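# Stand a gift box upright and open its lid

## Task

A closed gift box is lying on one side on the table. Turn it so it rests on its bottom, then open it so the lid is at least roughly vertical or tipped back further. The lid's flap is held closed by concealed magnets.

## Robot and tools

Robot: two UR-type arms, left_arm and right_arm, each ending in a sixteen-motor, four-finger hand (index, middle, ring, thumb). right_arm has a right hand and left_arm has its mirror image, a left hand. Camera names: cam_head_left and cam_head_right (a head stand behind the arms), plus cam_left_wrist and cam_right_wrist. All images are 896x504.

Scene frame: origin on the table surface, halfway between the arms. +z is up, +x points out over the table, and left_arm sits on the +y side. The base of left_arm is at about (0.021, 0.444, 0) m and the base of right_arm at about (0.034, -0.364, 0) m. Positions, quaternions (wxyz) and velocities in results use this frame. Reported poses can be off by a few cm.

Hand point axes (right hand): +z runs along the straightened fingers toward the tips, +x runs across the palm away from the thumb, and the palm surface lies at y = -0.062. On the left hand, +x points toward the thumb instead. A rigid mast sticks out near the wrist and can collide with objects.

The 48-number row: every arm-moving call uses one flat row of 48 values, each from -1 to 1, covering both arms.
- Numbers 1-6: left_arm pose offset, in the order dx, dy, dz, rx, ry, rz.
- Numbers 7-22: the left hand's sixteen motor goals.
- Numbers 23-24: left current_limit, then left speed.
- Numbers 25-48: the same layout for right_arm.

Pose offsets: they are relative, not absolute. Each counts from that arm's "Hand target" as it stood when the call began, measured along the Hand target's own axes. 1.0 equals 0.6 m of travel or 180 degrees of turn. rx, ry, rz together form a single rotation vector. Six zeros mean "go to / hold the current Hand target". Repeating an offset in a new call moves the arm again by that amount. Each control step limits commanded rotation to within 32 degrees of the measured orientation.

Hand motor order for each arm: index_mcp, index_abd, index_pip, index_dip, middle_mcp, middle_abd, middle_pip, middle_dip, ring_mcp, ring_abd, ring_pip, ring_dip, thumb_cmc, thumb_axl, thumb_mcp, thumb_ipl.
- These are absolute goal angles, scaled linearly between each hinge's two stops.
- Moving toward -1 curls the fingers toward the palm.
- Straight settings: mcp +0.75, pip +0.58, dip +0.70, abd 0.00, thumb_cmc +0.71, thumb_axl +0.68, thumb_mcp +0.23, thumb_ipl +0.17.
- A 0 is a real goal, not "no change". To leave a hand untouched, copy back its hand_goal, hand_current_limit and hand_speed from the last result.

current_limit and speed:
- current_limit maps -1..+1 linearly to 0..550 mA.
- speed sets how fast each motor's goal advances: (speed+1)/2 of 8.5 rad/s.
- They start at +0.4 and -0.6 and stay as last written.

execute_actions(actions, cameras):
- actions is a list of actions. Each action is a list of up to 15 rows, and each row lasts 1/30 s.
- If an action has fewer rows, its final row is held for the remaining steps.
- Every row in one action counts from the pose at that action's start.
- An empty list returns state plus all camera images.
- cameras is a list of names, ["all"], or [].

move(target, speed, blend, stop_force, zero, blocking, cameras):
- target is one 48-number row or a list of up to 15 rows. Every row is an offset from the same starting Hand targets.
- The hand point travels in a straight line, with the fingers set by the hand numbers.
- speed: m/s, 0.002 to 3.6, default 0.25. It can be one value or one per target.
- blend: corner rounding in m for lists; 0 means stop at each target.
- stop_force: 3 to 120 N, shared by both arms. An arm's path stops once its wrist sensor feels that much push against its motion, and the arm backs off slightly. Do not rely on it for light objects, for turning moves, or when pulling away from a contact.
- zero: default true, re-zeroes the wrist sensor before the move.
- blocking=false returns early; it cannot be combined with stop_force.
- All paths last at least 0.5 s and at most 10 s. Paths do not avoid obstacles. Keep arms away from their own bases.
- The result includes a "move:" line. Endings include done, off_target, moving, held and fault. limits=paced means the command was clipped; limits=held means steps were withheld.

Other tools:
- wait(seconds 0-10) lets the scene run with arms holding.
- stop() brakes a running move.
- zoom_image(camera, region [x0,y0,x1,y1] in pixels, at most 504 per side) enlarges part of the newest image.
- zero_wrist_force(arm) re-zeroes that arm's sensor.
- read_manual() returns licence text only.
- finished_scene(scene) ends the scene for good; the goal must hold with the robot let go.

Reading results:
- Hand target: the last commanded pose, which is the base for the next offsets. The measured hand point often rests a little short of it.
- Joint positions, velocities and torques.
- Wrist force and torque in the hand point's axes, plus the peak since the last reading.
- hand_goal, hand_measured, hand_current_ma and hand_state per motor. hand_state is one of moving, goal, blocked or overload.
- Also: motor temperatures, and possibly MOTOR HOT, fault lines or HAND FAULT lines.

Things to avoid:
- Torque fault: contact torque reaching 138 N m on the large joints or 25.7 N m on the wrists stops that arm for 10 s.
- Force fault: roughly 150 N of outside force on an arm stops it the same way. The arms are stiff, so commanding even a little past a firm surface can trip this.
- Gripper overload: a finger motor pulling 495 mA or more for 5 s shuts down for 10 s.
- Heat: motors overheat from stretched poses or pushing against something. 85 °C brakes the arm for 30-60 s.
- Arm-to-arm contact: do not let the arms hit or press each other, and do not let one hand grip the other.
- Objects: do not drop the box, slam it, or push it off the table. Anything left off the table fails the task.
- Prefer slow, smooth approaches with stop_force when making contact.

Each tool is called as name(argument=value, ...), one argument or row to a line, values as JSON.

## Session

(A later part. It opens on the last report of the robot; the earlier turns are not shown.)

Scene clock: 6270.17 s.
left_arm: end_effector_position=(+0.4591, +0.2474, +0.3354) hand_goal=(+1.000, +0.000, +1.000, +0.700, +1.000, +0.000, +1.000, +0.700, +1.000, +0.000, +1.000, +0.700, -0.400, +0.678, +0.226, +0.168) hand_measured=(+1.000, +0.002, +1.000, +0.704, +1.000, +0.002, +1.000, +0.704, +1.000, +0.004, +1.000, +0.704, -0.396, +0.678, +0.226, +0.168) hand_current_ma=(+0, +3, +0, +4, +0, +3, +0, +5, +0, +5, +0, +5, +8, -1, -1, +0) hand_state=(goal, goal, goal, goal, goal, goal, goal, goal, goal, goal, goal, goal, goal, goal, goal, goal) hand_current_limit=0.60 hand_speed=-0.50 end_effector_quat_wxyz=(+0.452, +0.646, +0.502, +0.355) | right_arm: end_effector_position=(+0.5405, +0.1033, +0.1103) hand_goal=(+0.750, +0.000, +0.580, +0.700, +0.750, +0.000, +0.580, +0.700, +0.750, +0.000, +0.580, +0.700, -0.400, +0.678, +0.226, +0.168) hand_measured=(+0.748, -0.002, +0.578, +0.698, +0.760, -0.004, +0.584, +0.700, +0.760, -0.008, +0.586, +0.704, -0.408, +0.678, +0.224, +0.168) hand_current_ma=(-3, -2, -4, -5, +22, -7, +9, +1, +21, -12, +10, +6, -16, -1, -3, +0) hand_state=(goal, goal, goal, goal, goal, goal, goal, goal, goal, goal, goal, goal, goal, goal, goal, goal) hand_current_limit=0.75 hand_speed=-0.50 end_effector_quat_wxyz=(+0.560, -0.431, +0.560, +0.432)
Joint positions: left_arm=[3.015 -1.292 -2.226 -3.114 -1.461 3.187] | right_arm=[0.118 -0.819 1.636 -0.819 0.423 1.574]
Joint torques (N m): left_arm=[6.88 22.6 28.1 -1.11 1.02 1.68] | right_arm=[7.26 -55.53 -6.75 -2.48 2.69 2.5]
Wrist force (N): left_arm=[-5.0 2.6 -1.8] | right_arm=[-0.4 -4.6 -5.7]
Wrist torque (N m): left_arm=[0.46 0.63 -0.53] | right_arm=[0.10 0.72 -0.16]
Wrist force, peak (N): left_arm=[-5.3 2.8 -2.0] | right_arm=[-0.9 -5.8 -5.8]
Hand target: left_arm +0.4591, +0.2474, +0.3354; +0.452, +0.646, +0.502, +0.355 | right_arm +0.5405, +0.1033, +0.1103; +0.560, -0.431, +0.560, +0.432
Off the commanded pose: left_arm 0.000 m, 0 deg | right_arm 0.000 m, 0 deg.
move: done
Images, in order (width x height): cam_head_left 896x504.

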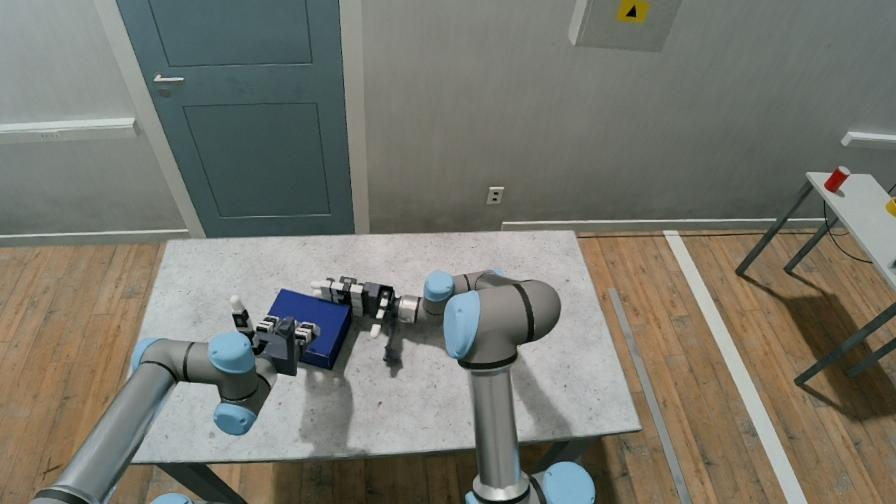

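move(
  target=[0.005,-0.258,0.021,0,0,0,1,0,1,0.7,1,0,1,0.7,1,0,1,0.7,-0.4,0.678,0.226,0.168,0.6,-0.5,-0.063,-0.167,0,0,0,0,0.75,0,0.58,0.7,0.75,0,0.58,0.7,0.75,0,0.58,0.7,-0.4,0.678,0.226,0.168,0.75,-0.5],
  speed=0.12,
  stop_force=15,
  cameras=["cam_head_left","cam_left_wrist"],
)

zoom_image(
  camera="cam_head_left",
  region=[220, 250, 400, 390],
)

Scene clock: 6303.87 s.
left_arm: end_effector_position=(+0.4398, +0.2540, +0.2626) hand_goal=(+1.000, +0.000, +1.000, +0.700, +1.000, +0.000, +1.000, +0.700, +1.000, +0.000, +1.000, +0.700, -0.400, +0.678, +0.226, +0.168) hand_measured=(+1.000, +0.002, +1.000, +0.704, +1.000, -0.004, +0.998, +0.698, +1.000, -0.004, +0.998, +0.698, -0.396, +0.678, +0.226, +0.168) hand_current_ma=(+0, +3, +0, +4, +0, -4, -3, -4, +0, -5, -2, -4, +8, -1, -1, +0) hand_state=(goal, goal, goal, goal, goal, goal, goal, goal, goal, goal, goal, goal, goal, goal, goal, goal) hand_current_limit=0.60 hand_speed=-0.50 end_effector_quat_wxyz=(+0.451, +0.647, +0.503, +0.354) | right_arm: end_effector_position=(+0.6374, +0.0776, +0.1481) hand_goal=(+0.750, +0.000, +0.580, +0.700, +0.750, +0.000, +0.580, +0.700, +0.750, +0.000, +0.580, +0.700, -0.400, +0.678, +0.226, +0.168) hand_measured=(+0.748, -0.002, +0.578, +0.698, +0.752, -0.004, +0.582, +0.700, +0.752, -0.008, +0.582, +0.704, -0.408, +0.678, +0.224, +0.168) hand_current_ma=(-3, -2, -4, -5, +4, -7, +4, +1, +4, -12, +4, +5, -16, -1, -3, +0) hand_state=(goal, goal, goal, goal, goal, goal, goal, goal, goal, goal, goal, goal, goal, goal, goal, goal) hand_current_limit=0.75 hand_speed=-0.50 end_effector_quat_wxyz=(+0.560, -0.431, +0.560, +0.432)
Joint positions: left_arm=[3.036 -1.337 -2.404 -2.896 -1.442 3.194] | right_arm=[0.055 -0.725 1.32 -0.597 0.36 1.574]
Joint torques (N m): left_arm=[-5.93 21.91 27.88 -1.18 -1.59 -1.02] | right_arm=[-6.19 -35.4 -29.92 1.47 -3 -1.67]
Wrist force (N): left_arm=[-4.5 2.4 -1.5] | right_arm=[-0.2 -4.0 -5.7]
Wrist torque (N m): left_arm=[0.41 0.58 -0.46] | right_arm=[-0.02 0.58 0.10]
Wrist force, peak (N): left_arm=[-7.2 22.8 -16.0] | right_arm=[-0.6 -4.9 -5.9]
Hand target: left_arm +0.4398, +0.2540, +0.2626; +0.451, +0.647, +0.503, +0.354 (not the last commanded pose) | right_arm +0.6374, +0.0776, +0.1481; +0.560, -0.431, +0.560, +0.432
Off the commanded pose: left_arm 0.080 m, 0 deg | right_arm 0.000 m, 0 deg.
move: contact (left_arm)
Images, in order (width x height): cam_head_left 896x504, cam_left_wrist 896x504.

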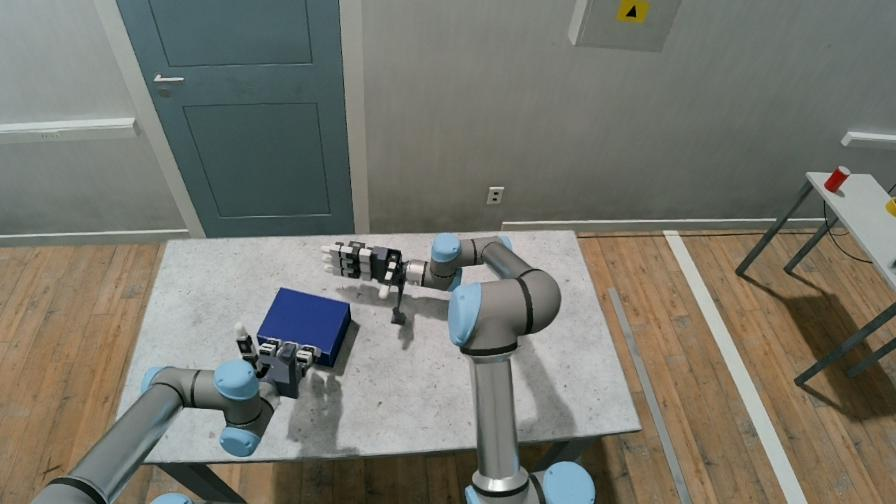

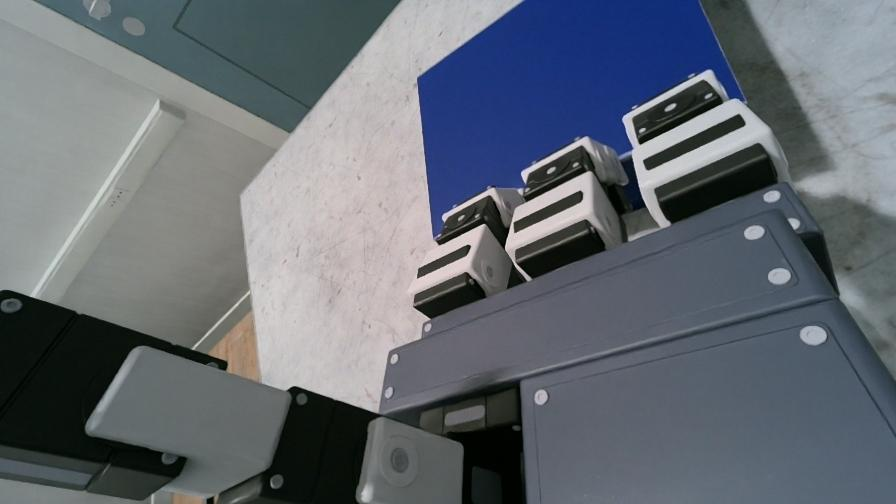

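Scaled by 2.800 from the camera's 896x504 image, which has a finer 1280x720 frame.

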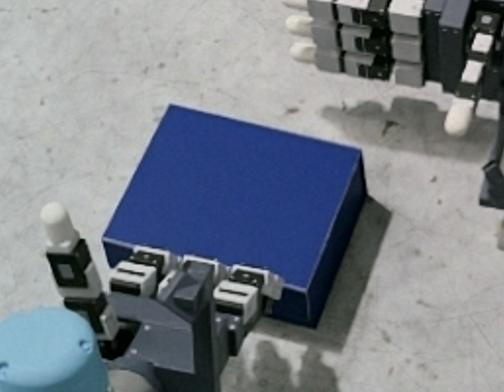

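move(
  target=[
    [0,0.044,-0.025,0.056,0,0,1,0,1,0.7,1,0,1,0.7,1,0,1,0.7,-0.4,0.678,0.226,0.168,0.6,-0.5,0,0,0,0,0,0,0.75,0,0.58,0.7,0.75,0,0.58,0.7,0.75,0,0.58,0.7,-0.4,0.678,0.226,0.168,0.75,-0.5],
    [0,-0.123,0.036,0.056,0,0,1,0,1,0.7,1,0,1,0.7,1,0,1,0.7,-0.4,0.678,0.226,0.168,0.6,-0.5,0,0,0,0,0,0,0.75,0,0.58,0.7,0.75,0,0.58,0.7,0.75,0,0.58,0.7,-0.4,0.678,0.226,0.168,0.75,-0.5],
  ],
  speed=0.08,
  stop_force=12,
  cameras=["cam_head_left","cam_left_wrist"],
)

zoom_image(
  camera="cam_head_left",
  region=[220, 250, 400, 390],
)

Scene clock: 6324.53 s.
left_arm: end_effector_position=(+0.4351, +0.2556, +0.1859) hand_goal=(+1.000, +0.000, +1.000, +0.700, +1.000, +0.000, +1.000, +0.700, +1.000, +0.000, +1.000, +0.700, -0.400, +0.678, +0.226, +0.168) hand_measured=(+1.000, +0.002, +1.000, +0.702, +1.000, -0.004, +0.998, +0.698, +1.000, -0.004, +0.998, +0.698, -0.396, +0.678, +0.226, +0.168) hand_current_ma=(+0, +3, +0, +4, +0, -4, -3, -4, +0, -5, -2, -4, +8, -1, -1, +0) hand_state=(goal, goal, goal, goal, goal, goal, goal, goal, goal, goal, goal, goal, goal, goal, goal, goal) hand_current_limit=0.60 hand_speed=-0.50 end_effector_quat_wxyz=(+0.392, +0.684, +0.532, +0.309) | right_arm: end_effector_position=(+0.6374, +0.0776, +0.1481) hand_goal=(+0.750, +0.000, +0.580, +0.700, +0.750, +0.000, +0.580, +0.700, +0.750, +0.000, +0.580, +0.700, -0.400, +0.678, +0.226, +0.168) hand_measured=(+0.748, -0.002, +0.578, +0.698, +0.752, -0.004, +0.582, +0.700, +0.752, -0.008, +0.582, +0.704, -0.408, +0.678, +0.224, +0.168) hand_current_ma=(-3, -2, -4, -5, +4, -7, +4, +1, +4, -12, +4, +5, -16, -1, -3, +0) hand_state=(goal, goal, goal, goal, goal, goal, goal, goal, goal, goal, goal, goal, goal, goal, goal, goal) hand_current_limit=0.75 hand_speed=-0.50 end_effector_quat_wxyz=(+0.560, -0.431, +0.560, +0.432)
Joint positions: left_arm=[3.038 -1.469 -2.438 -2.906 -1.451 3.217] | right_arm=[0.055 -0.725 1.32 -0.597 0.36 1.574]
Joint torques (N m): left_arm=[-7.09 -1.62 3.53 2.66 -1.85 -0.93] | right_arm=[-6.22 -35.22 -29.94 1.48 -2.99 -1.6]
Wrist force (N): left_arm=[-4.0 2.3 -1.8] | right_arm=[-0.2 -3.9 -5.7]
Wrist torque (N m): left_arm=[0.44 0.50 -0.43] | right_arm=[-0.01 0.59 0.09]
Wrist force, peak (N): left_arm=[-4.7 2.3 -1.7] | right_arm=[-0.2 -4.4 -6.0]
Hand target: left_arm +0.4351, +0.2556, +0.1859; +0.392, +0.684, +0.532, +0.309 | right_arm +0.6374, +0.0776, +0.1481; +0.560, -0.431, +0.560, +0.432
Off the commanded pose: left_arm 0.000 m, 0 deg | right_arm 0.000 m, 0 deg.
move: done
Images, in order (width x height): cam_head_left 896x504, cam_left_wrist 896x504.

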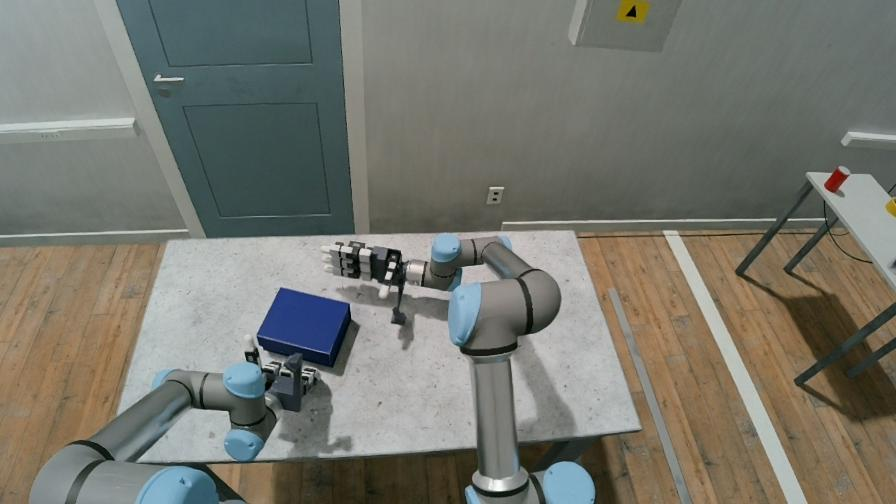

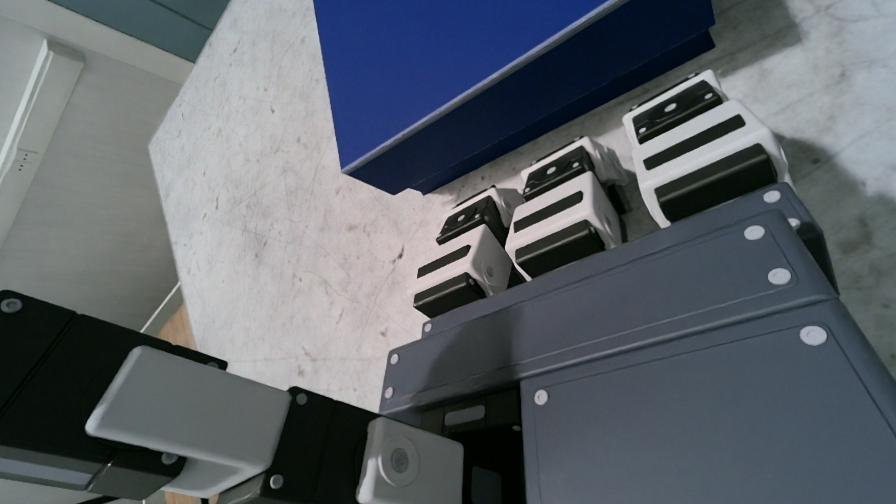

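Scaled by 2.800 from the camera's 896x504 image, which has a finer 1280x720 frame.

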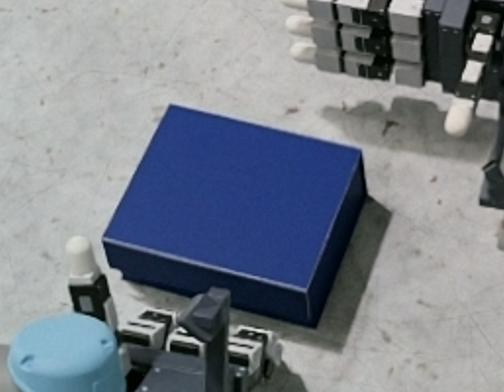

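move(
  target=[
    [0,0.013,-0.0075,0,0,0,1,0,1,0.7,1,0,1,0.7,1,0,1,0.7,-0.4,0.678,0.226,0.168,0.6,-0.5,0,0,0,0,0,0,0.75,0,0.58,0.7,0.75,0,0.58,0.7,0.75,0,0.58,0.7,-0.4,0.678,0.226,0.168,0.75,-0.5],
    [0,0.0297,0.0214,0,0,0,1,0,1,0.7,1,0,1,0.7,1,0,1,0.7,-0.4,0.678,0.226,0.168,0.6,-0.5,0,0,0,0,0,0,0.75,0,0.58,0.7,0.75,0,0.58,0.7,0.75,0,0.58,0.7,-0.4,0.678,0.226,0.168,0.75,-0.5],
  ],
  speed=0.03,
  cameras=["cam_head_left"],
)

zoom_image(
  camera="cam_head_left",
  region=[220, 250, 400, 390],
)

Scene clock: 6346.33 s.
left_arm: end_effector_position=(+0.4544, +0.2507, +0.1949) hand_goal=(+1.000, +0.000, +1.000, +0.700, +1.000, +0.000, +1.000, +0.700, +1.000, +0.000, +1.000, +0.700, -0.400, +0.678, +0.226, +0.168) hand_measured=(+1.000, +0.002, +1.000, +0.702, +1.000, -0.004, +0.998, +0.698, +1.000, -0.004, +0.998, +0.698, -0.396, +0.678, +0.226, +0.168) hand_current_ma=(+0, +3, +0, +4, +0, -4, -3, -4, +0, -5, -2, -4, +8, -1, -1, +0) hand_state=(goal, goal, goal, goal, goal, goal, goal, goal, goal, goal, goal, goal, goal, goal, goal, goal) hand_current_limit=0.60 hand_speed=-0.50 end_effector_quat_wxyz=(+0.392, +0.684, +0.532, +0.309) | right_arm: end_effector_position=(+0.6374, +0.0776, +0.1481) hand_goal=(+0.750, +0.000, +0.580, +0.700, +0.750, +0.000, +0.580, +0.700, +0.750, +0.000, +0.580, +0.700, -0.400, +0.678, +0.226, +0.168) hand_measured=(+0.748, -0.002, +0.578, +0.698, +0.752, -0.004, +0.582, +0.700, +0.752, -0.008, +0.582, +0.704, -0.408, +0.678, +0.224, +0.168) hand_current_ma=(-3, -2, -4, -5, +4, -7, +4, +1, +4, -12, +4, +5, -16, -1, -3, +0) hand_state=(goal, goal, goal, goal, goal, goal, goal, goal, goal, goal, goal, goal, goal, goal, goal, goal) hand_current_limit=0.75 hand_speed=-0.50 end_effector_quat_wxyz=(+0.560, -0.431, +0.560, +0.432)
Joint positions: left_arm=[3.025 -1.503 -2.377 -2.932 -1.463 3.21] | right_arm=[0.055 -0.725 1.32 -0.597 0.36 1.574]
Joint torques (N m): left_arm=[-5.93 1.39 24.52 2.73 -1.59 -1.12] | right_arm=[-6.23 -35.3 -29.58 1.53 -3.04 -1.65]
Wrist force (N): left_arm=[-4.1 2.5 -1.9] | right_arm=[-0.5 -4.1 -5.6]
Wrist torque (N m): left_arm=[0.44 0.51 -0.43] | right_arm=[-0.04 0.62 0.07]
Wrist force, peak (N): left_arm=[-4.3 2.5 -1.7] | right_arm=[-0.1 -4.3 -5.9]
Hand target: left_arm +0.4545, +0.2507, +0.1949; +0.392, +0.684, +0.532, +0.309 | right_arm +0.6374, +0.0776, +0.1481; +0.560, -0.431, +0.560, +0.432
Off the commanded pose: left_arm 0.000 m, 0 deg | right_arm 0.000 m, 0 deg.
move: done
Images, in order (width x height): cam_head_left 896x504.

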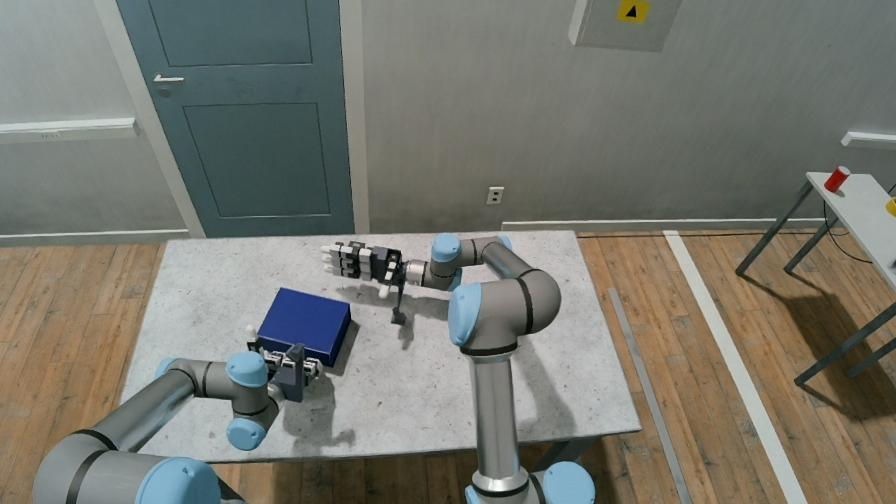

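Scaled by 2.800 from the camera's 896x504 image, which has a finer 1280x720 frame.

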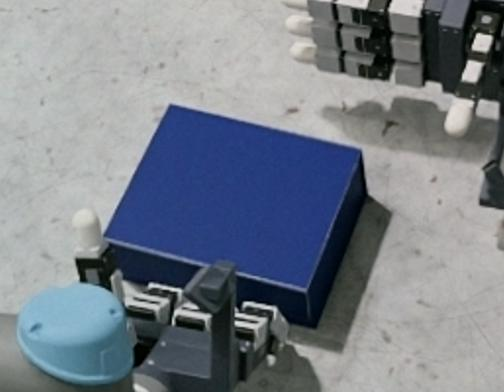

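move(
  target=[0,0.0125,0.0217,0,0,0,1,0,1,0.7,1,0,1,0.7,1,0,1,0.7,-0.4,0.678,0.226,0.168,0.6,-0.5,0,0,0,0,0,0,0.75,0,0.58,0.7,0.75,0,0.58,0.7,0.75,0,0.58,0.7,-0.4,0.678,0.226,0.168,0.75,-0.5],
  speed=0.03,
  cameras=["cam_head_left"],
)

zoom_image(
  camera="cam_head_left",
  region=[220, 250, 400, 390],
)

Scene clock: 6354.00 s.
left_arm: end_effector_position=(+0.4690, +0.2471, +0.1948) hand_goal=(+1.000, +0.000, +1.000, +0.700, +1.000, +0.000, +1.000, +0.700, +1.000, +0.000, +1.000, +0.700, -0.400, +0.678, +0.226, +0.168) hand_measured=(+1.000, +0.002, +1.000, +0.702, +1.000, -0.004, +0.998, +0.698, +1.000, -0.004, +0.998, +0.698, -0.396, +0.678, +0.226, +0.168) hand_current_ma=(+0, +3, +0, +4, +0, -4, -3, -4, +0, -5, -1, -3, +8, -1, -1, +0) hand_state=(goal, goal, goal, goal, goal, goal, goal, goal, goal, goal, goal, goal, goal, goal, goal, goal) hand_current_limit=0.60 hand_speed=-0.50 end_effector_quat_wxyz=(+0.392, +0.684, +0.532, +0.309) | right_arm: end_effector_position=(+0.6374, +0.0776, +0.1481) hand_goal=(+0.750, +0.000, +0.580, +0.700, +0.750, +0.000, +0.580, +0.700, +0.750, +0.000, +0.580, +0.700, -0.400, +0.678, +0.226, +0.168) hand_measured=(+0.748, -0.002, +0.578, +0.698, +0.752, -0.004, +0.582, +0.700, +0.752, -0.008, +0.582, +0.704, -0.408, +0.678, +0.224, +0.168) hand_current_ma=(-3, -2, -4, -5, +4, -7, +4, +1, +4, -12, +4, +5, -16, -1, -3, +0) hand_state=(goal, goal, goal, goal, goal, goal, goal, goal, goal, goal, goal, goal, goal, goal, goal, goal) hand_current_limit=0.75 hand_speed=-0.50 end_effector_quat_wxyz=(+0.560, -0.431, +0.560, +0.432)
Joint positions: left_arm=[3.016 -1.542 -2.341 -2.929 -1.47 3.206] | right_arm=[0.055 -0.725 1.32 -0.597 0.36 1.574]
Joint torques (N m): left_arm=[-6.58 1.66 27.2 2.67 -1.71 -1.08] | right_arm=[-6.54 -35.69 -30.17 1.41 -3 -1.56]
Wrist force (N): left_arm=[-4.0 2.4 -1.8] | right_arm=[-0.4 -4.1 -5.8]
Wrist torque (N m): left_arm=[0.43 0.50 -0.42] | right_arm=[-0.02 0.60 0.08]
Wrist force, peak (N): left_arm=[-4.3 2.5 -1.7] | right_arm=[-0.5 -4.2 -6.0]
Hand target: left_arm +0.4691, +0.2470, +0.1948; +0.392, +0.684, +0.532, +0.309 | right_arm +0.6374, +0.0776, +0.1481; +0.560, -0.431, +0.560, +0.432
Off the commanded pose: left_arm 0.000 m, 0 deg | right_arm 0.000 m, 0 deg.
move: done
Images, in order (width x height): cam_head_left 896x504.

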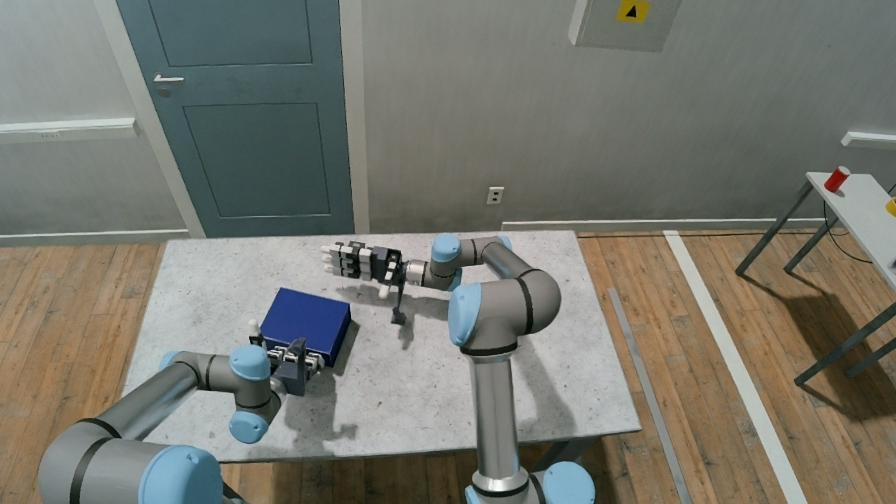

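Scaled by 2.800 from the camera's 896x504 image, which has a finer 1280x720 frame.

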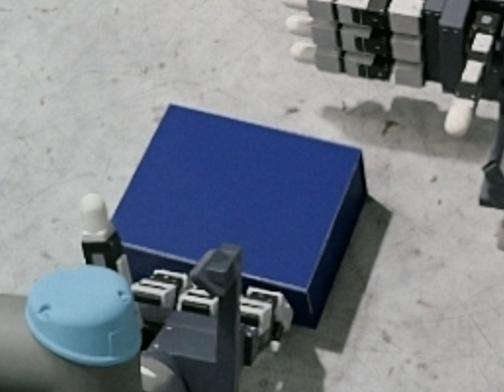

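move(
  target=[0,0.0125,0.0217,0,0,0,1,0,1,0.7,1,0,1,0.7,1,0,1,0.7,-0.4,0.678,0.226,0.168,0.6,-0.5,0,0,0,0,0,0,0.75,0,0.58,0.7,0.75,0,0.58,0.7,0.75,0,0.58,0.7,-0.4,0.678,0.226,0.168,0.75,-0.5],
  speed=0.03,
  cameras=["cam_head_left"],
)

zoom_image(
  camera="cam_head_left",
  region=[220, 250, 400, 390],
)

Scene clock: 6367.27 s.
left_arm: end_effector_position=(+0.4835, +0.2434, +0.1948) hand_goal=(+1.000, +0.000, +1.000, +0.700, +1.000, +0.000, +1.000, +0.700, +1.000, +0.000, +1.000, +0.700, -0.400, +0.678, +0.226, +0.168) hand_measured=(+1.000, +0.002, +1.000, +0.702, +1.000, -0.004, +0.998, +0.698, +1.000, -0.006, +1.000, +0.702, -0.396, +0.678, +0.226, +0.168) hand_current_ma=(+0, +3, +0, +4, +0, -4, -3, -4, +0, -7, +0, +4, +8, -1, -1, +0) hand_state=(goal, goal, goal, goal, goal, goal, goal, goal, goal, goal, goal, goal, goal, goal, goal, goal) hand_current_limit=0.60 hand_speed=-0.50 end_effector_quat_wxyz=(+0.392, +0.684, +0.532, +0.309) | right_arm: end_effector_position=(+0.6374, +0.0776, +0.1481) hand_goal=(+0.750, +0.000, +0.580, +0.700, +0.750, +0.000, +0.580, +0.700, +0.750, +0.000, +0.580, +0.700, -0.400, +0.678, +0.226, +0.168) hand_measured=(+0.748, -0.002, +0.578, +0.698, +0.752, -0.004, +0.582, +0.700, +0.752, -0.008, +0.582, +0.704, -0.408, +0.678, +0.224, +0.168) hand_current_ma=(-3, -2, -4, -5, +4, -7, +4, +1, +4, -12, +4, +5, -16, -1, -3, +0) hand_state=(goal, goal, goal, goal, goal, goal, goal, goal, goal, goal, goal, goal, goal, goal, goal, goal) hand_current_limit=0.75 hand_speed=-0.50 end_effector_quat_wxyz=(+0.560, -0.431, +0.560, +0.432)
Joint positions: left_arm=[3.009 -1.58 -2.304 -2.928 -1.477 3.202] | right_arm=[0.055 -0.725 1.32 -0.597 0.36 1.574]
Joint torques (N m): left_arm=[-5.26 4.83 24.58 2.82 -1.69 -1.17] | right_arm=[-5.97 -35.98 -29.39 1.48 -3 -1.57]
Wrist force (N): left_arm=[-4.6 3.0 -3.6] | right_arm=[-0.4 -4.0 -6.0]
Wrist torque (N m): left_arm=[0.64 0.36 -0.50] | right_arm=[0.00 0.61 0.08]
Wrist force, peak (N): left_arm=[-4.6 3.0 -3.6] | right_arm=[-0.2 -4.3 -5.9]
Hand target: left_arm +0.4837, +0.2434, +0.1948; +0.392, +0.684, +0.532, +0.309 | right_arm +0.6374, +0.0776, +0.1481; +0.560, -0.431, +0.560, +0.432
Off the commanded pose: left_arm 0.000 m, 0 deg | right_arm 0.000 m, 0 deg.
move: done
Images, in order (width x height): cam_head_left 896x504.

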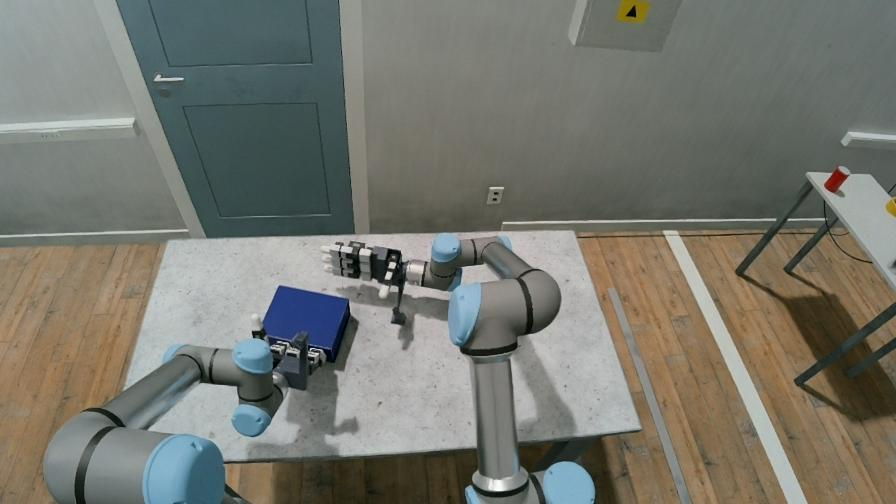

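Scaled by 2.800 from the camera's 896x504 image, which has a finer 1280x720 frame.

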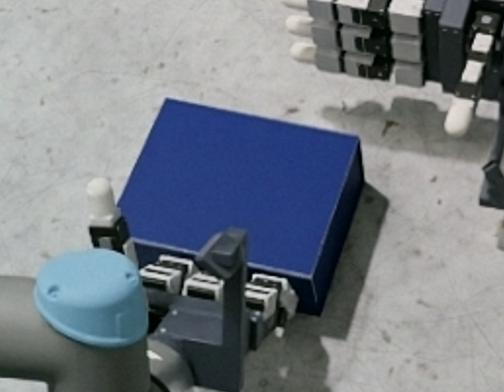

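move(
  target=[
    [0,-0.005,-0.0087,0,0,0,1,0,1,0.7,1,0,1,0.7,1,0,1,0.7,-0.4,0.678,0.226,0.168,0.6,-0.5,0,0,0,0,0,0,0.75,0,0.58,0.7,0.75,0,0.58,0.7,0.75,0,0.58,0.7,-0.4,0.678,0.226,0.168,0.75,-0.5],
    [0.033,-0.005,-0.0087,0,0,0,1,0,1,0.7,1,0,1,0.7,1,0,1,0.7,-0.4,0.678,0.226,0.168,0.6,-0.5,0,0,0,0,0,0,0.75,0,0.58,0.7,0.75,0,0.58,0.7,0.75,0,0.58,0.7,-0.4,0.678,0.226,0.168,0.75,-0.5],
    [0.033,0.0033,0.0058,0,0,0,1,0,1,0.7,1,0,1,0.7,1,0,1,0.7,-0.4,0.678,0.226,0.168,0.6,-0.5,0,0,0,0,0,0,0.75,0,0.58,0.7,0.75,0,0.58,0.7,0.75,0,0.58,0.7,-0.4,0.678,0.226,0.168,0.75,-0.5],
    [0.033,0.0768,-0.0136,0,0,0,1,0,1,0.7,1,0,1,0.7,1,0,1,0.7,-0.4,0.678,0.226,0.168,0.6,-0.5,0,0,0,0,0,0,0.75,0,0.58,0.7,0.75,0,0.58,0.7,0.75,0,0.58,0.7,-0.4,0.678,0.226,0.168,0.75,-0.5],
  ],
  speed=0.03,
  cameras=["cam_head_left","cam_left_wrist"],
)

zoom_image(
  camera="cam_head_left",
  region=[220, 250, 400, 390],
)

Scene clock: 6393.57 s.
left_arm: end_effector_position=(+0.5040, +0.2585, +0.2387) hand_goal=(+1.000, +0.000, +1.000, +0.700, +1.000, +0.000, +1.000, +0.700, +1.000, +0.000, +1.000, +0.700, -0.400, +0.678, +0.226, +0.168) hand_measured=(+1.000, +0.002, +1.000, +0.702, +1.000, -0.004, +1.000, +0.702, +1.000, -0.004, +1.000, +0.704, -0.396, +0.678, +0.226, +0.168) hand_current_ma=(+0, +3, +0, +4, +0, -4, +0, +3, +0, -5, +0, +6, +8, -1, -1, +0) hand_state=(goal, goal, goal, goal, goal, goal, goal, goal, goal, goal, goal, goal, goal, goal, goal, goal) hand_current_limit=0.60 hand_speed=-0.50 end_effector_quat_wxyz=(+0.392, +0.684, +0.532, +0.309) | right_arm: end_effector_position=(+0.6374, +0.0776, +0.1481) hand_goal=(+0.750, +0.000, +0.580, +0.700, +0.750, +0.000, +0.580, +0.700, +0.750, +0.000, +0.580, +0.700, -0.400, +0.678, +0.226, +0.168) hand_measured=(+0.748, -0.002, +0.578, +0.698, +0.752, -0.004, +0.582, +0.700, +0.752, -0.008, +0.582, +0.704, -0.408, +0.678, +0.224, +0.168) hand_current_ma=(-3, -2, -4, -5, +4, -7, +4, +1, +4, -12, +4, +5, -16, -1, -3, +0) hand_state=(goal, goal, goal, goal, goal, goal, goal, goal, goal, goal, goal, goal, goal, goal, goal, goal) hand_current_limit=0.75 hand_speed=-0.50 end_effector_quat_wxyz=(+0.560, -0.431, +0.560, +0.432)
Joint positions: left_arm=[3.078 -1.521 -2.218 -3.076 -1.417 3.237] | right_arm=[0.055 -0.725 1.32 -0.597 0.36 1.574]
Joint torques (N m): left_arm=[-5.65 30.21 28.54 -1.11 -1.52 -1.08] | right_arm=[-6.2 -35.44 -29.86 1.38 -2.89 -1.41]
Wrist force (N): left_arm=[-4.0 1.3 -2.1] | right_arm=[-0.4 -4.0 -5.6]
Wrist torque (N m): left_arm=[0.56 0.48 -0.38] | right_arm=[-0.03 0.61 0.07]
Wrist force, peak (N): left_arm=[-4.6 2.9 -3.5] | right_arm=[-0.4 -4.1 -6.1]
Hand target: left_arm +0.5040, +0.2585, +0.2388; +0.392, +0.684, +0.532, +0.309 | right_arm +0.6374, +0.0776, +0.1481; +0.560, -0.431, +0.560, +0.432
Off the commanded pose: left_arm 0.000 m, 0 deg | right_arm 0.000 m, 0 deg.
move: done
Images, in order (width x height): cam_head_left 896x504, cam_left_wrist 896x504.

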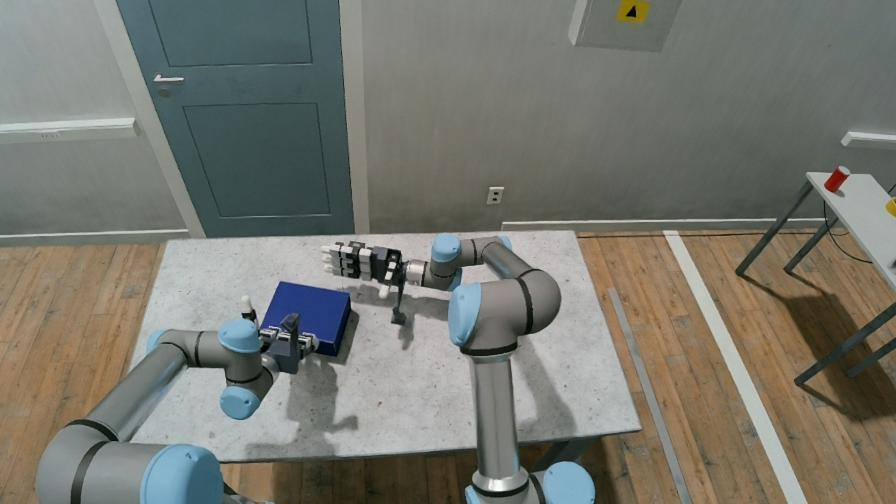

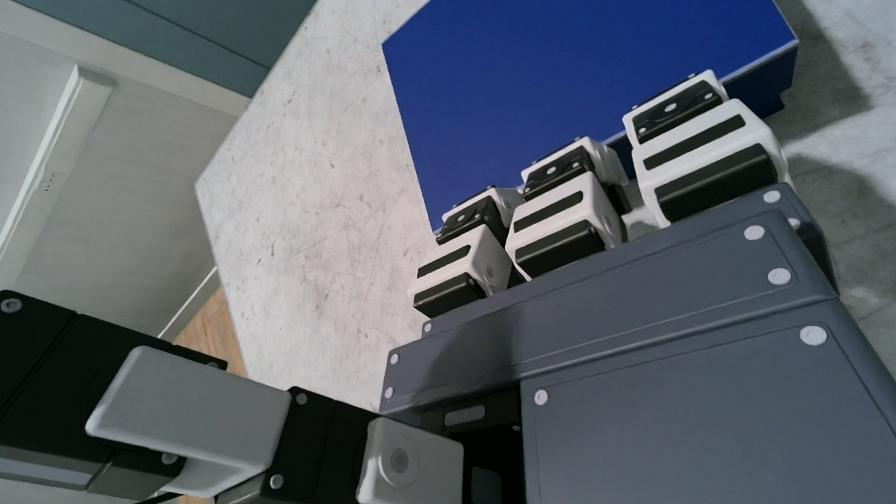

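Scaled by 2.800 from the camera's 896x504 image, which has a finer 1280x720 frame.

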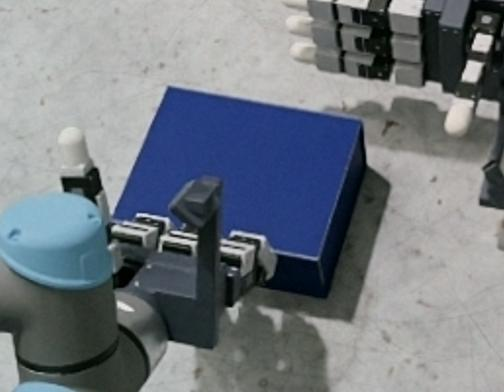

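move(
  target=[
    [0,-0.033,-0.058,0,0,0,1,0,1,0.7,1,0,1,0.7,1,0,1,0.7,-0.4,0.678,0.226,0.168,0.6,-0.5,0.063,0,0,0,0,0,0.75,0,0.58,0.7,0.75,0,0.58,0.7,0.75,0,0.58,0.7,-0.4,0.678,0.226,0.168,0.75,-0.5],
    [0,-0.097,-0.021,0,0,0,1,0,1,0.7,1,0,1,0.7,1,0,1,0.7,-0.4,0.678,0.226,0.168,0.6,-0.5,0.063,0.09,0,0,0,0,0.75,0,0.58,0.7,0.75,0,0.58,0.7,0.75,0,0.58,0.7,-0.4,0.678,0.226,0.168,0.75,-0.5],
    [0,-0.06,0.0425,0,0,0,1,0,1,0.7,1,0,1,0.7,1,0,1,0.7,-0.4,0.678,0.226,0.168,0.6,-0.5,0.063,0.0975,0,0,0,0,0.75,0,0.58,0.7,0.75,0,0.58,0.7,0.75,0,0.58,0.7,-0.4,0.678,0.226,0.168,0.75,-0.5],
  ],
  speed=[0.08,0.06,0.03],
  stop_force=15,
  cameras=["cam_head_left","cam_left_wrist"],
)

zoom_image(
  camera="cam_head_left",
  region=[220, 250, 400, 390],
)

Scene clock: 6425.60 s.
left_arm: end_effector_position=(+0.5079, +0.2577, +0.1949) hand_goal=(+1.000, +0.000, +1.000, +0.700, +1.000, +0.000, +1.000, +0.700, +1.000, +0.000, +1.000, +0.700, -0.400, +0.678, +0.226, +0.168) hand_measured=(+1.000, +0.002, +1.000, +0.702, +1.000, -0.002, +1.000, +0.702, +1.000, -0.004, +1.000, +0.704, -0.396, +0.678, +0.226, +0.168) hand_current_ma=(+0, +3, +0, +4, +0, -4, +0, +3, +0, -4, +0, +5, +8, -1, -1, +0) hand_state=(goal, goal, goal, goal, goal, goal, goal, goal, goal, goal, goal, goal, goal, goal, goal, goal) hand_current_limit=0.60 hand_speed=-0.50 end_effector_quat_wxyz=(+0.392, +0.684, +0.532, +0.309) | right_arm: end_effector_position=(+0.5808, +0.0926, +0.1103) hand_goal=(+0.750, +0.000, +0.580, +0.700, +0.750, +0.000, +0.580, +0.700, +0.750, +0.000, +0.580, +0.700, -0.400, +0.678, +0.226, +0.168) hand_measured=(+0.748, -0.002, +0.578, +0.698, +0.752, -0.004, +0.582, +0.700, +0.752, -0.008, +0.582, +0.704, -0.408, +0.678, +0.224, +0.168) hand_current_ma=(-3, -2, -4, -5, +3, -7, +4, +1, +4, -12, +4, +5, -16, -1, -3, +0) hand_state=(goal, goal, goal, goal, goal, goal, goal, goal, goal, goal, goal, goal, goal, goal, goal, goal) hand_current_limit=0.75 hand_speed=-0.50 end_effector_quat_wxyz=(+0.560, -0.431, +0.560, +0.432)
Joint positions: left_arm=[3.076 -1.613 -2.269 -2.933 -1.419 3.236] | right_arm=[0.09 -0.762 1.517 -0.758 0.395 1.574]
Joint torques (N m): left_arm=[-6.1 5.24 25.55 -1.4 -1.38 -0.99] | right_arm=[6.63 -57.58 -8.11 -2.35 2.9 2.39]
Wrist force (N): left_arm=[-4.2 2.1 -3.0] | right_arm=[-0.1 -4.0 -5.6]
Wrist torque (N m): left_arm=[0.64 0.50 -0.45] | right_arm=[-0.03 0.58 -0.09]
Wrist force, peak (N): left_arm=[-4.3 3.1 -3.2] | right_arm=[0.2 -4.6 -5.9]
Hand target: left_arm +0.5079, +0.2577, +0.1949; +0.392, +0.684, +0.532, +0.309 | right_arm +0.5808, +0.0926, +0.1103; +0.560, -0.431, +0.560, +0.432
Off the commanded pose: left_arm 0.000 m, 0 deg | right_arm 0.000 m, 0 deg.
move: done
Images, in order (width x height): cam_head_left 896x504, cam_left_wrist 896x504.

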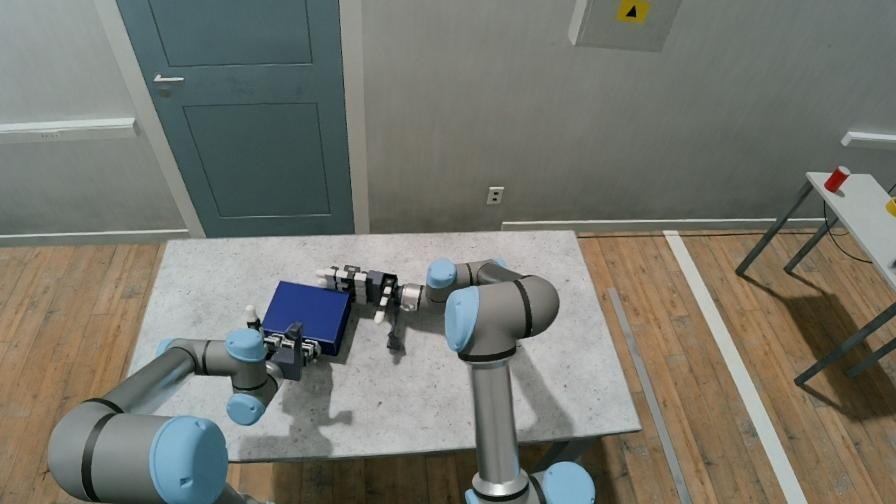

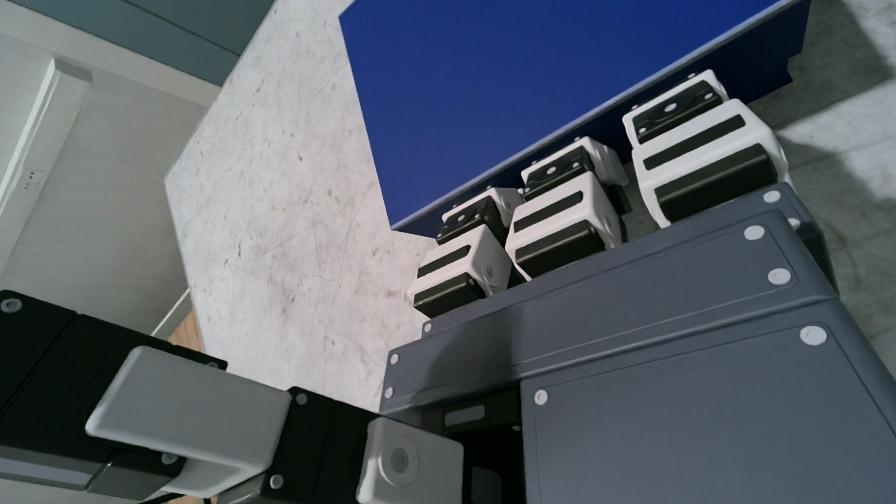

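Scaled by 2.800 from the camera's 896x504 image, which has a finer 1280x720 frame.

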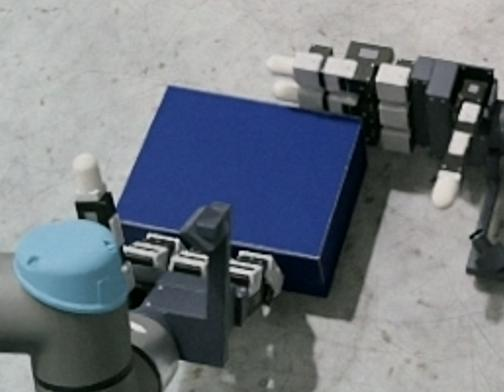

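move(
  target=[0,0,0,0,0,0,1,0,1,0.7,1,0,1,0.7,1,0,1,0.7,-0.4,0.678,0.226,0.168,0.6,-0.5,0,0.06,0,0,0,0,0.75,0,0.58,0.7,0.75,0,0.58,0.7,0.75,0,0.58,0.7,-0.4,0.678,0.226,0.168,0.75,-0.5],
  speed=0.015,
  stop_force=7,
  cameras=["cam_head_left"],
)

zoom_image(
  camera="cam_head_left",
  region=[220, 250, 400, 390],
)

Scene clock: 6435.43 s.
left_arm: end_effector_position=(+0.5079, +0.2577, +0.1949) hand_goal=(+1.000, +0.000, +1.000, +0.700, +1.000, +0.000, +1.000, +0.700, +1.000, +0.000, +1.000, +0.700, -0.400, +0.678, +0.226, +0.168) hand_measured=(+1.000, +0.006, +1.000, +0.702, +1.000, +0.006, +1.000, +0.706, +1.000, +0.006, +1.000, +0.710, -0.396, +0.678, +0.226, +0.168) hand_current_ma=(+0, +9, +0, +4, +0, +9, +0, +11, +0, +9, +0, +20, +8, -1, -1, +0) hand_state=(goal, goal, goal, goal, goal, goal, goal, goal, goal, goal, goal, goal, goal, goal, goal, goal) hand_current_limit=0.60 hand_speed=-0.50 end_effector_quat_wxyz=(+0.392, +0.684, +0.532, +0.309) | right_arm: end_effector_position=(+0.5761, +0.0939, +0.1103) hand_goal=(+0.750, +0.000, +0.580, +0.700, +0.750, +0.000, +0.580, +0.700, +0.750, +0.000, +0.580, +0.700, -0.400, +0.678, +0.226, +0.168) hand_measured=(+0.748, -0.002, +0.578, +0.698, +0.764, -0.004, +0.582, +0.700, +0.764, -0.008, +0.582, +0.704, -0.408, +0.678, +0.224, +0.168) hand_current_ma=(-3, -2, -4, -5, +37, -7, +4, +1, +33, -12, +4, +5, -16, -1, -3, +0) hand_state=(goal, goal, goal, goal, goal, goal, goal, goal, goal, goal, goal, goal, goal, goal, goal, goal) hand_current_limit=0.75 hand_speed=-0.50 end_effector_quat_wxyz=(+0.560, -0.431, +0.560, +0.432)
Joint positions: left_arm=[3.076 -1.613 -2.269 -2.933 -1.419 3.236] | right_arm=[0.093 -0.769 1.531 -0.765 0.398 1.574]
Joint torques (N m): left_arm=[-6.11 6.28 25.89 3.26 1.37 -1.08] | right_arm=[-5.88 -31.07 -26.08 1.51 -3.53 2.38]
Wrist force (N): left_arm=[-3.6 2.7 -4.7] | right_arm=[-1.9 -5.6 -5.5]
Wrist torque (N m): left_arm=[0.85 0.46 -0.35] | right_arm=[0.04 0.60 -0.24]
Wrist force, peak (N): left_arm=[-2.7 2.5 -8.7] | right_arm=[-1.0 -11.4 -9.3]
Hand target: left_arm +0.5079, +0.2577, +0.1949; +0.392, +0.684, +0.532, +0.309 | right_arm +0.5761, +0.0939, +0.1103; +0.560, -0.431, +0.560, +0.432 (not the last commanded pose)
Off the commanded pose: left_arm 0.000 m, 0 deg | right_arm 0.031 m, 0 deg.
move: contact (right_arm)
Images, in order (width x height): cam_head_left 896x504.

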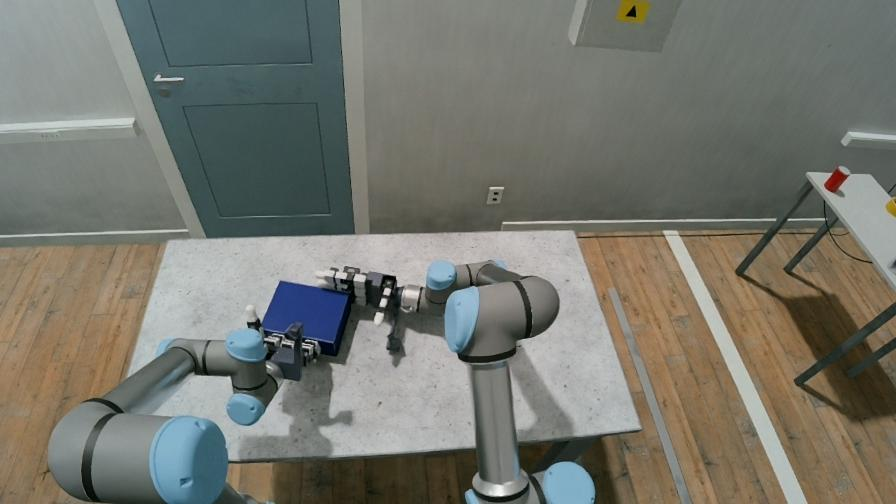

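Scaled by 2.800 from the camera's 896x504 image, which has a finer 1280x720 frame.

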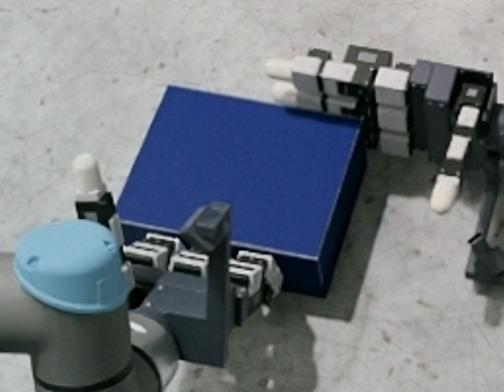

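move(
  target=[0,0.0752,-0.0165,0,0,0,1,0,1,0.7,1,0,1,0.7,1,0,1,0.7,-0.4,0.678,0.226,0.168,0.75,-0.5,0,-0.015,0,0,0,0,0.75,0,0.58,0.7,0.75,0,0.58,0.7,0.75,0,0.58,0.7,-0.4,0.678,0.226,0.168,0.75,-0.5],
  speed=0.03,
  cameras=["cam_head_left","cam_left_wrist"],
)

zoom_image(
  camera="cam_head_left",
  region=[220, 250, 400, 390],
)

Scene clock: 6449.77 s.
left_arm: end_effector_position=(+0.5215, +0.2541, +0.2388) hand_goal=(+1.000, +0.000, +1.000, +0.700, +1.000, +0.000, +1.000, +0.700, +1.000, +0.000, +1.000, +0.700, -0.400, +0.678, +0.226, +0.168) hand_measured=(+1.000, +0.030, +1.000, +0.716, +1.002, +0.062, +1.000, +0.752, +1.002, +0.080, +1.002, +0.790, -0.396, +0.678, +0.226, +0.168) hand_current_ma=(+0, +68, +0, +35, +1, +170, +1, +159, +3, +231, +1, +317, +8, -1, -1, +0) hand_state=(goal, blocked, goal, goal, goal, blocked, goal, blocked, goal, blocked, goal, blocked, goal, goal, goal, goal) hand_current_limit=0.75 hand_speed=-0.50 end_effector_quat_wxyz=(+0.392, +0.684, +0.532, +0.309) | right_arm: end_effector_position=(+0.5848, +0.0916, +0.1103) hand_goal=(+0.750, +0.000, +0.580, +0.700, +0.750, +0.000, +0.580, +0.700, +0.750, +0.000, +0.580, +0.700, -0.400, +0.678, +0.226, +0.168) hand_measured=(+0.748, -0.002, +0.578, +0.698, +0.864, -0.006, +0.582, +0.700, +0.766, -0.008, +0.586, +0.704, -0.408, +0.678, +0.224, +0.168) hand_current_ma=(-3, -2, -4, -5, +474, -9, +4, +1, +41, -12, +9, +5, -16, -1, -3, +0) hand_state=(goal, goal, goal, goal, blocked, goal, goal, goal, goal, goal, goal, goal, goal, goal, goal, goal) hand_current_limit=0.75 hand_speed=-0.50 end_effector_quat_wxyz=(+0.560, -0.431, +0.560, +0.432)
Joint positions: left_arm=[3.066 -1.567 -2.173 -3.074 -1.428 3.231] | right_arm=[0.087 -0.756 1.504 -0.751 0.392 1.574]
Joint torques (N m): left_arm=[-9.11 36.08 36.46 4.88 1.34 -1.87] | right_arm=[10.26 -30.48 -20.85 2.94 -8.06 1.01]
Wrist force (N): left_arm=[4.5 -12.4 -15.4] | right_arm=[-1.3 -24.0 -13.4]
Wrist torque (N m): left_arm=[3.51 0.82 1.37] | right_arm=[0.89 0.79 -0.75]
Wrist force, peak (N): left_arm=[4.5 -12.4 -15.4] | right_arm=[-2.4 -24.3 -13.6]
Hand target: left_arm +0.5215, +0.2541, +0.2389; +0.392, +0.684, +0.532, +0.309 | right_arm +0.5848, +0.0915, +0.1103; +0.560, -0.431, +0.560, +0.432
Off the commanded pose: left_arm 0.000 m, 0 deg | right_arm 0.000 m, 0 deg.
move: done
Images, in order (width x height): cam_head_left 896x504, cam_left_wrist 896x504.

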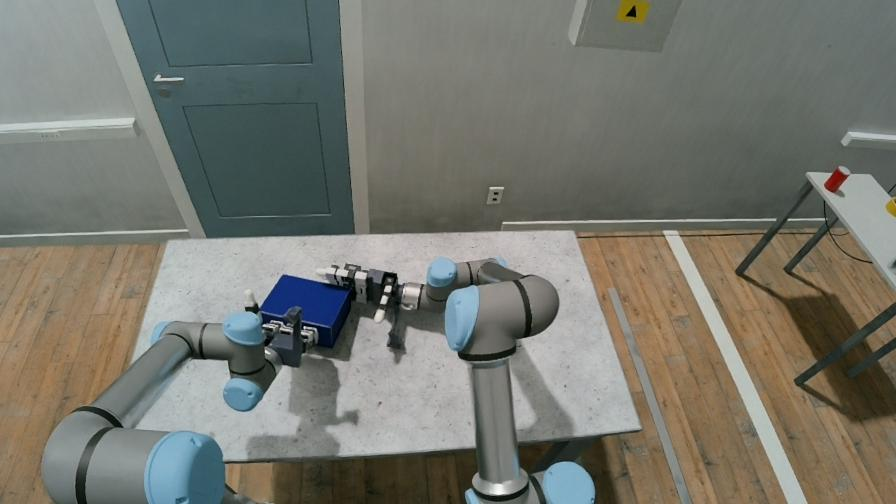

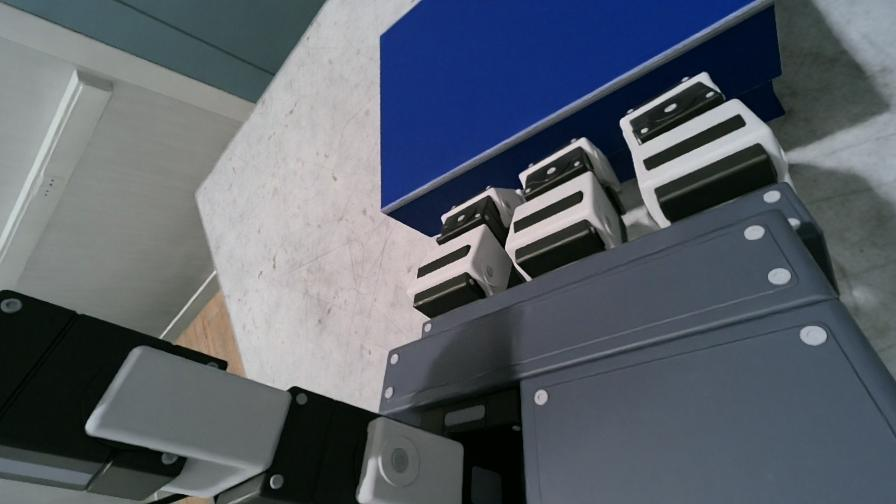

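Scaled by 2.800 from the camera's 896x504 image, which has a finer 1280x720 frame.

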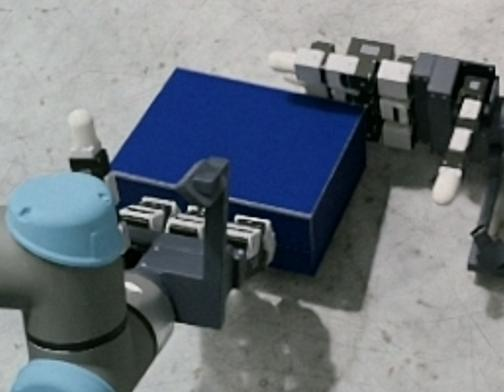

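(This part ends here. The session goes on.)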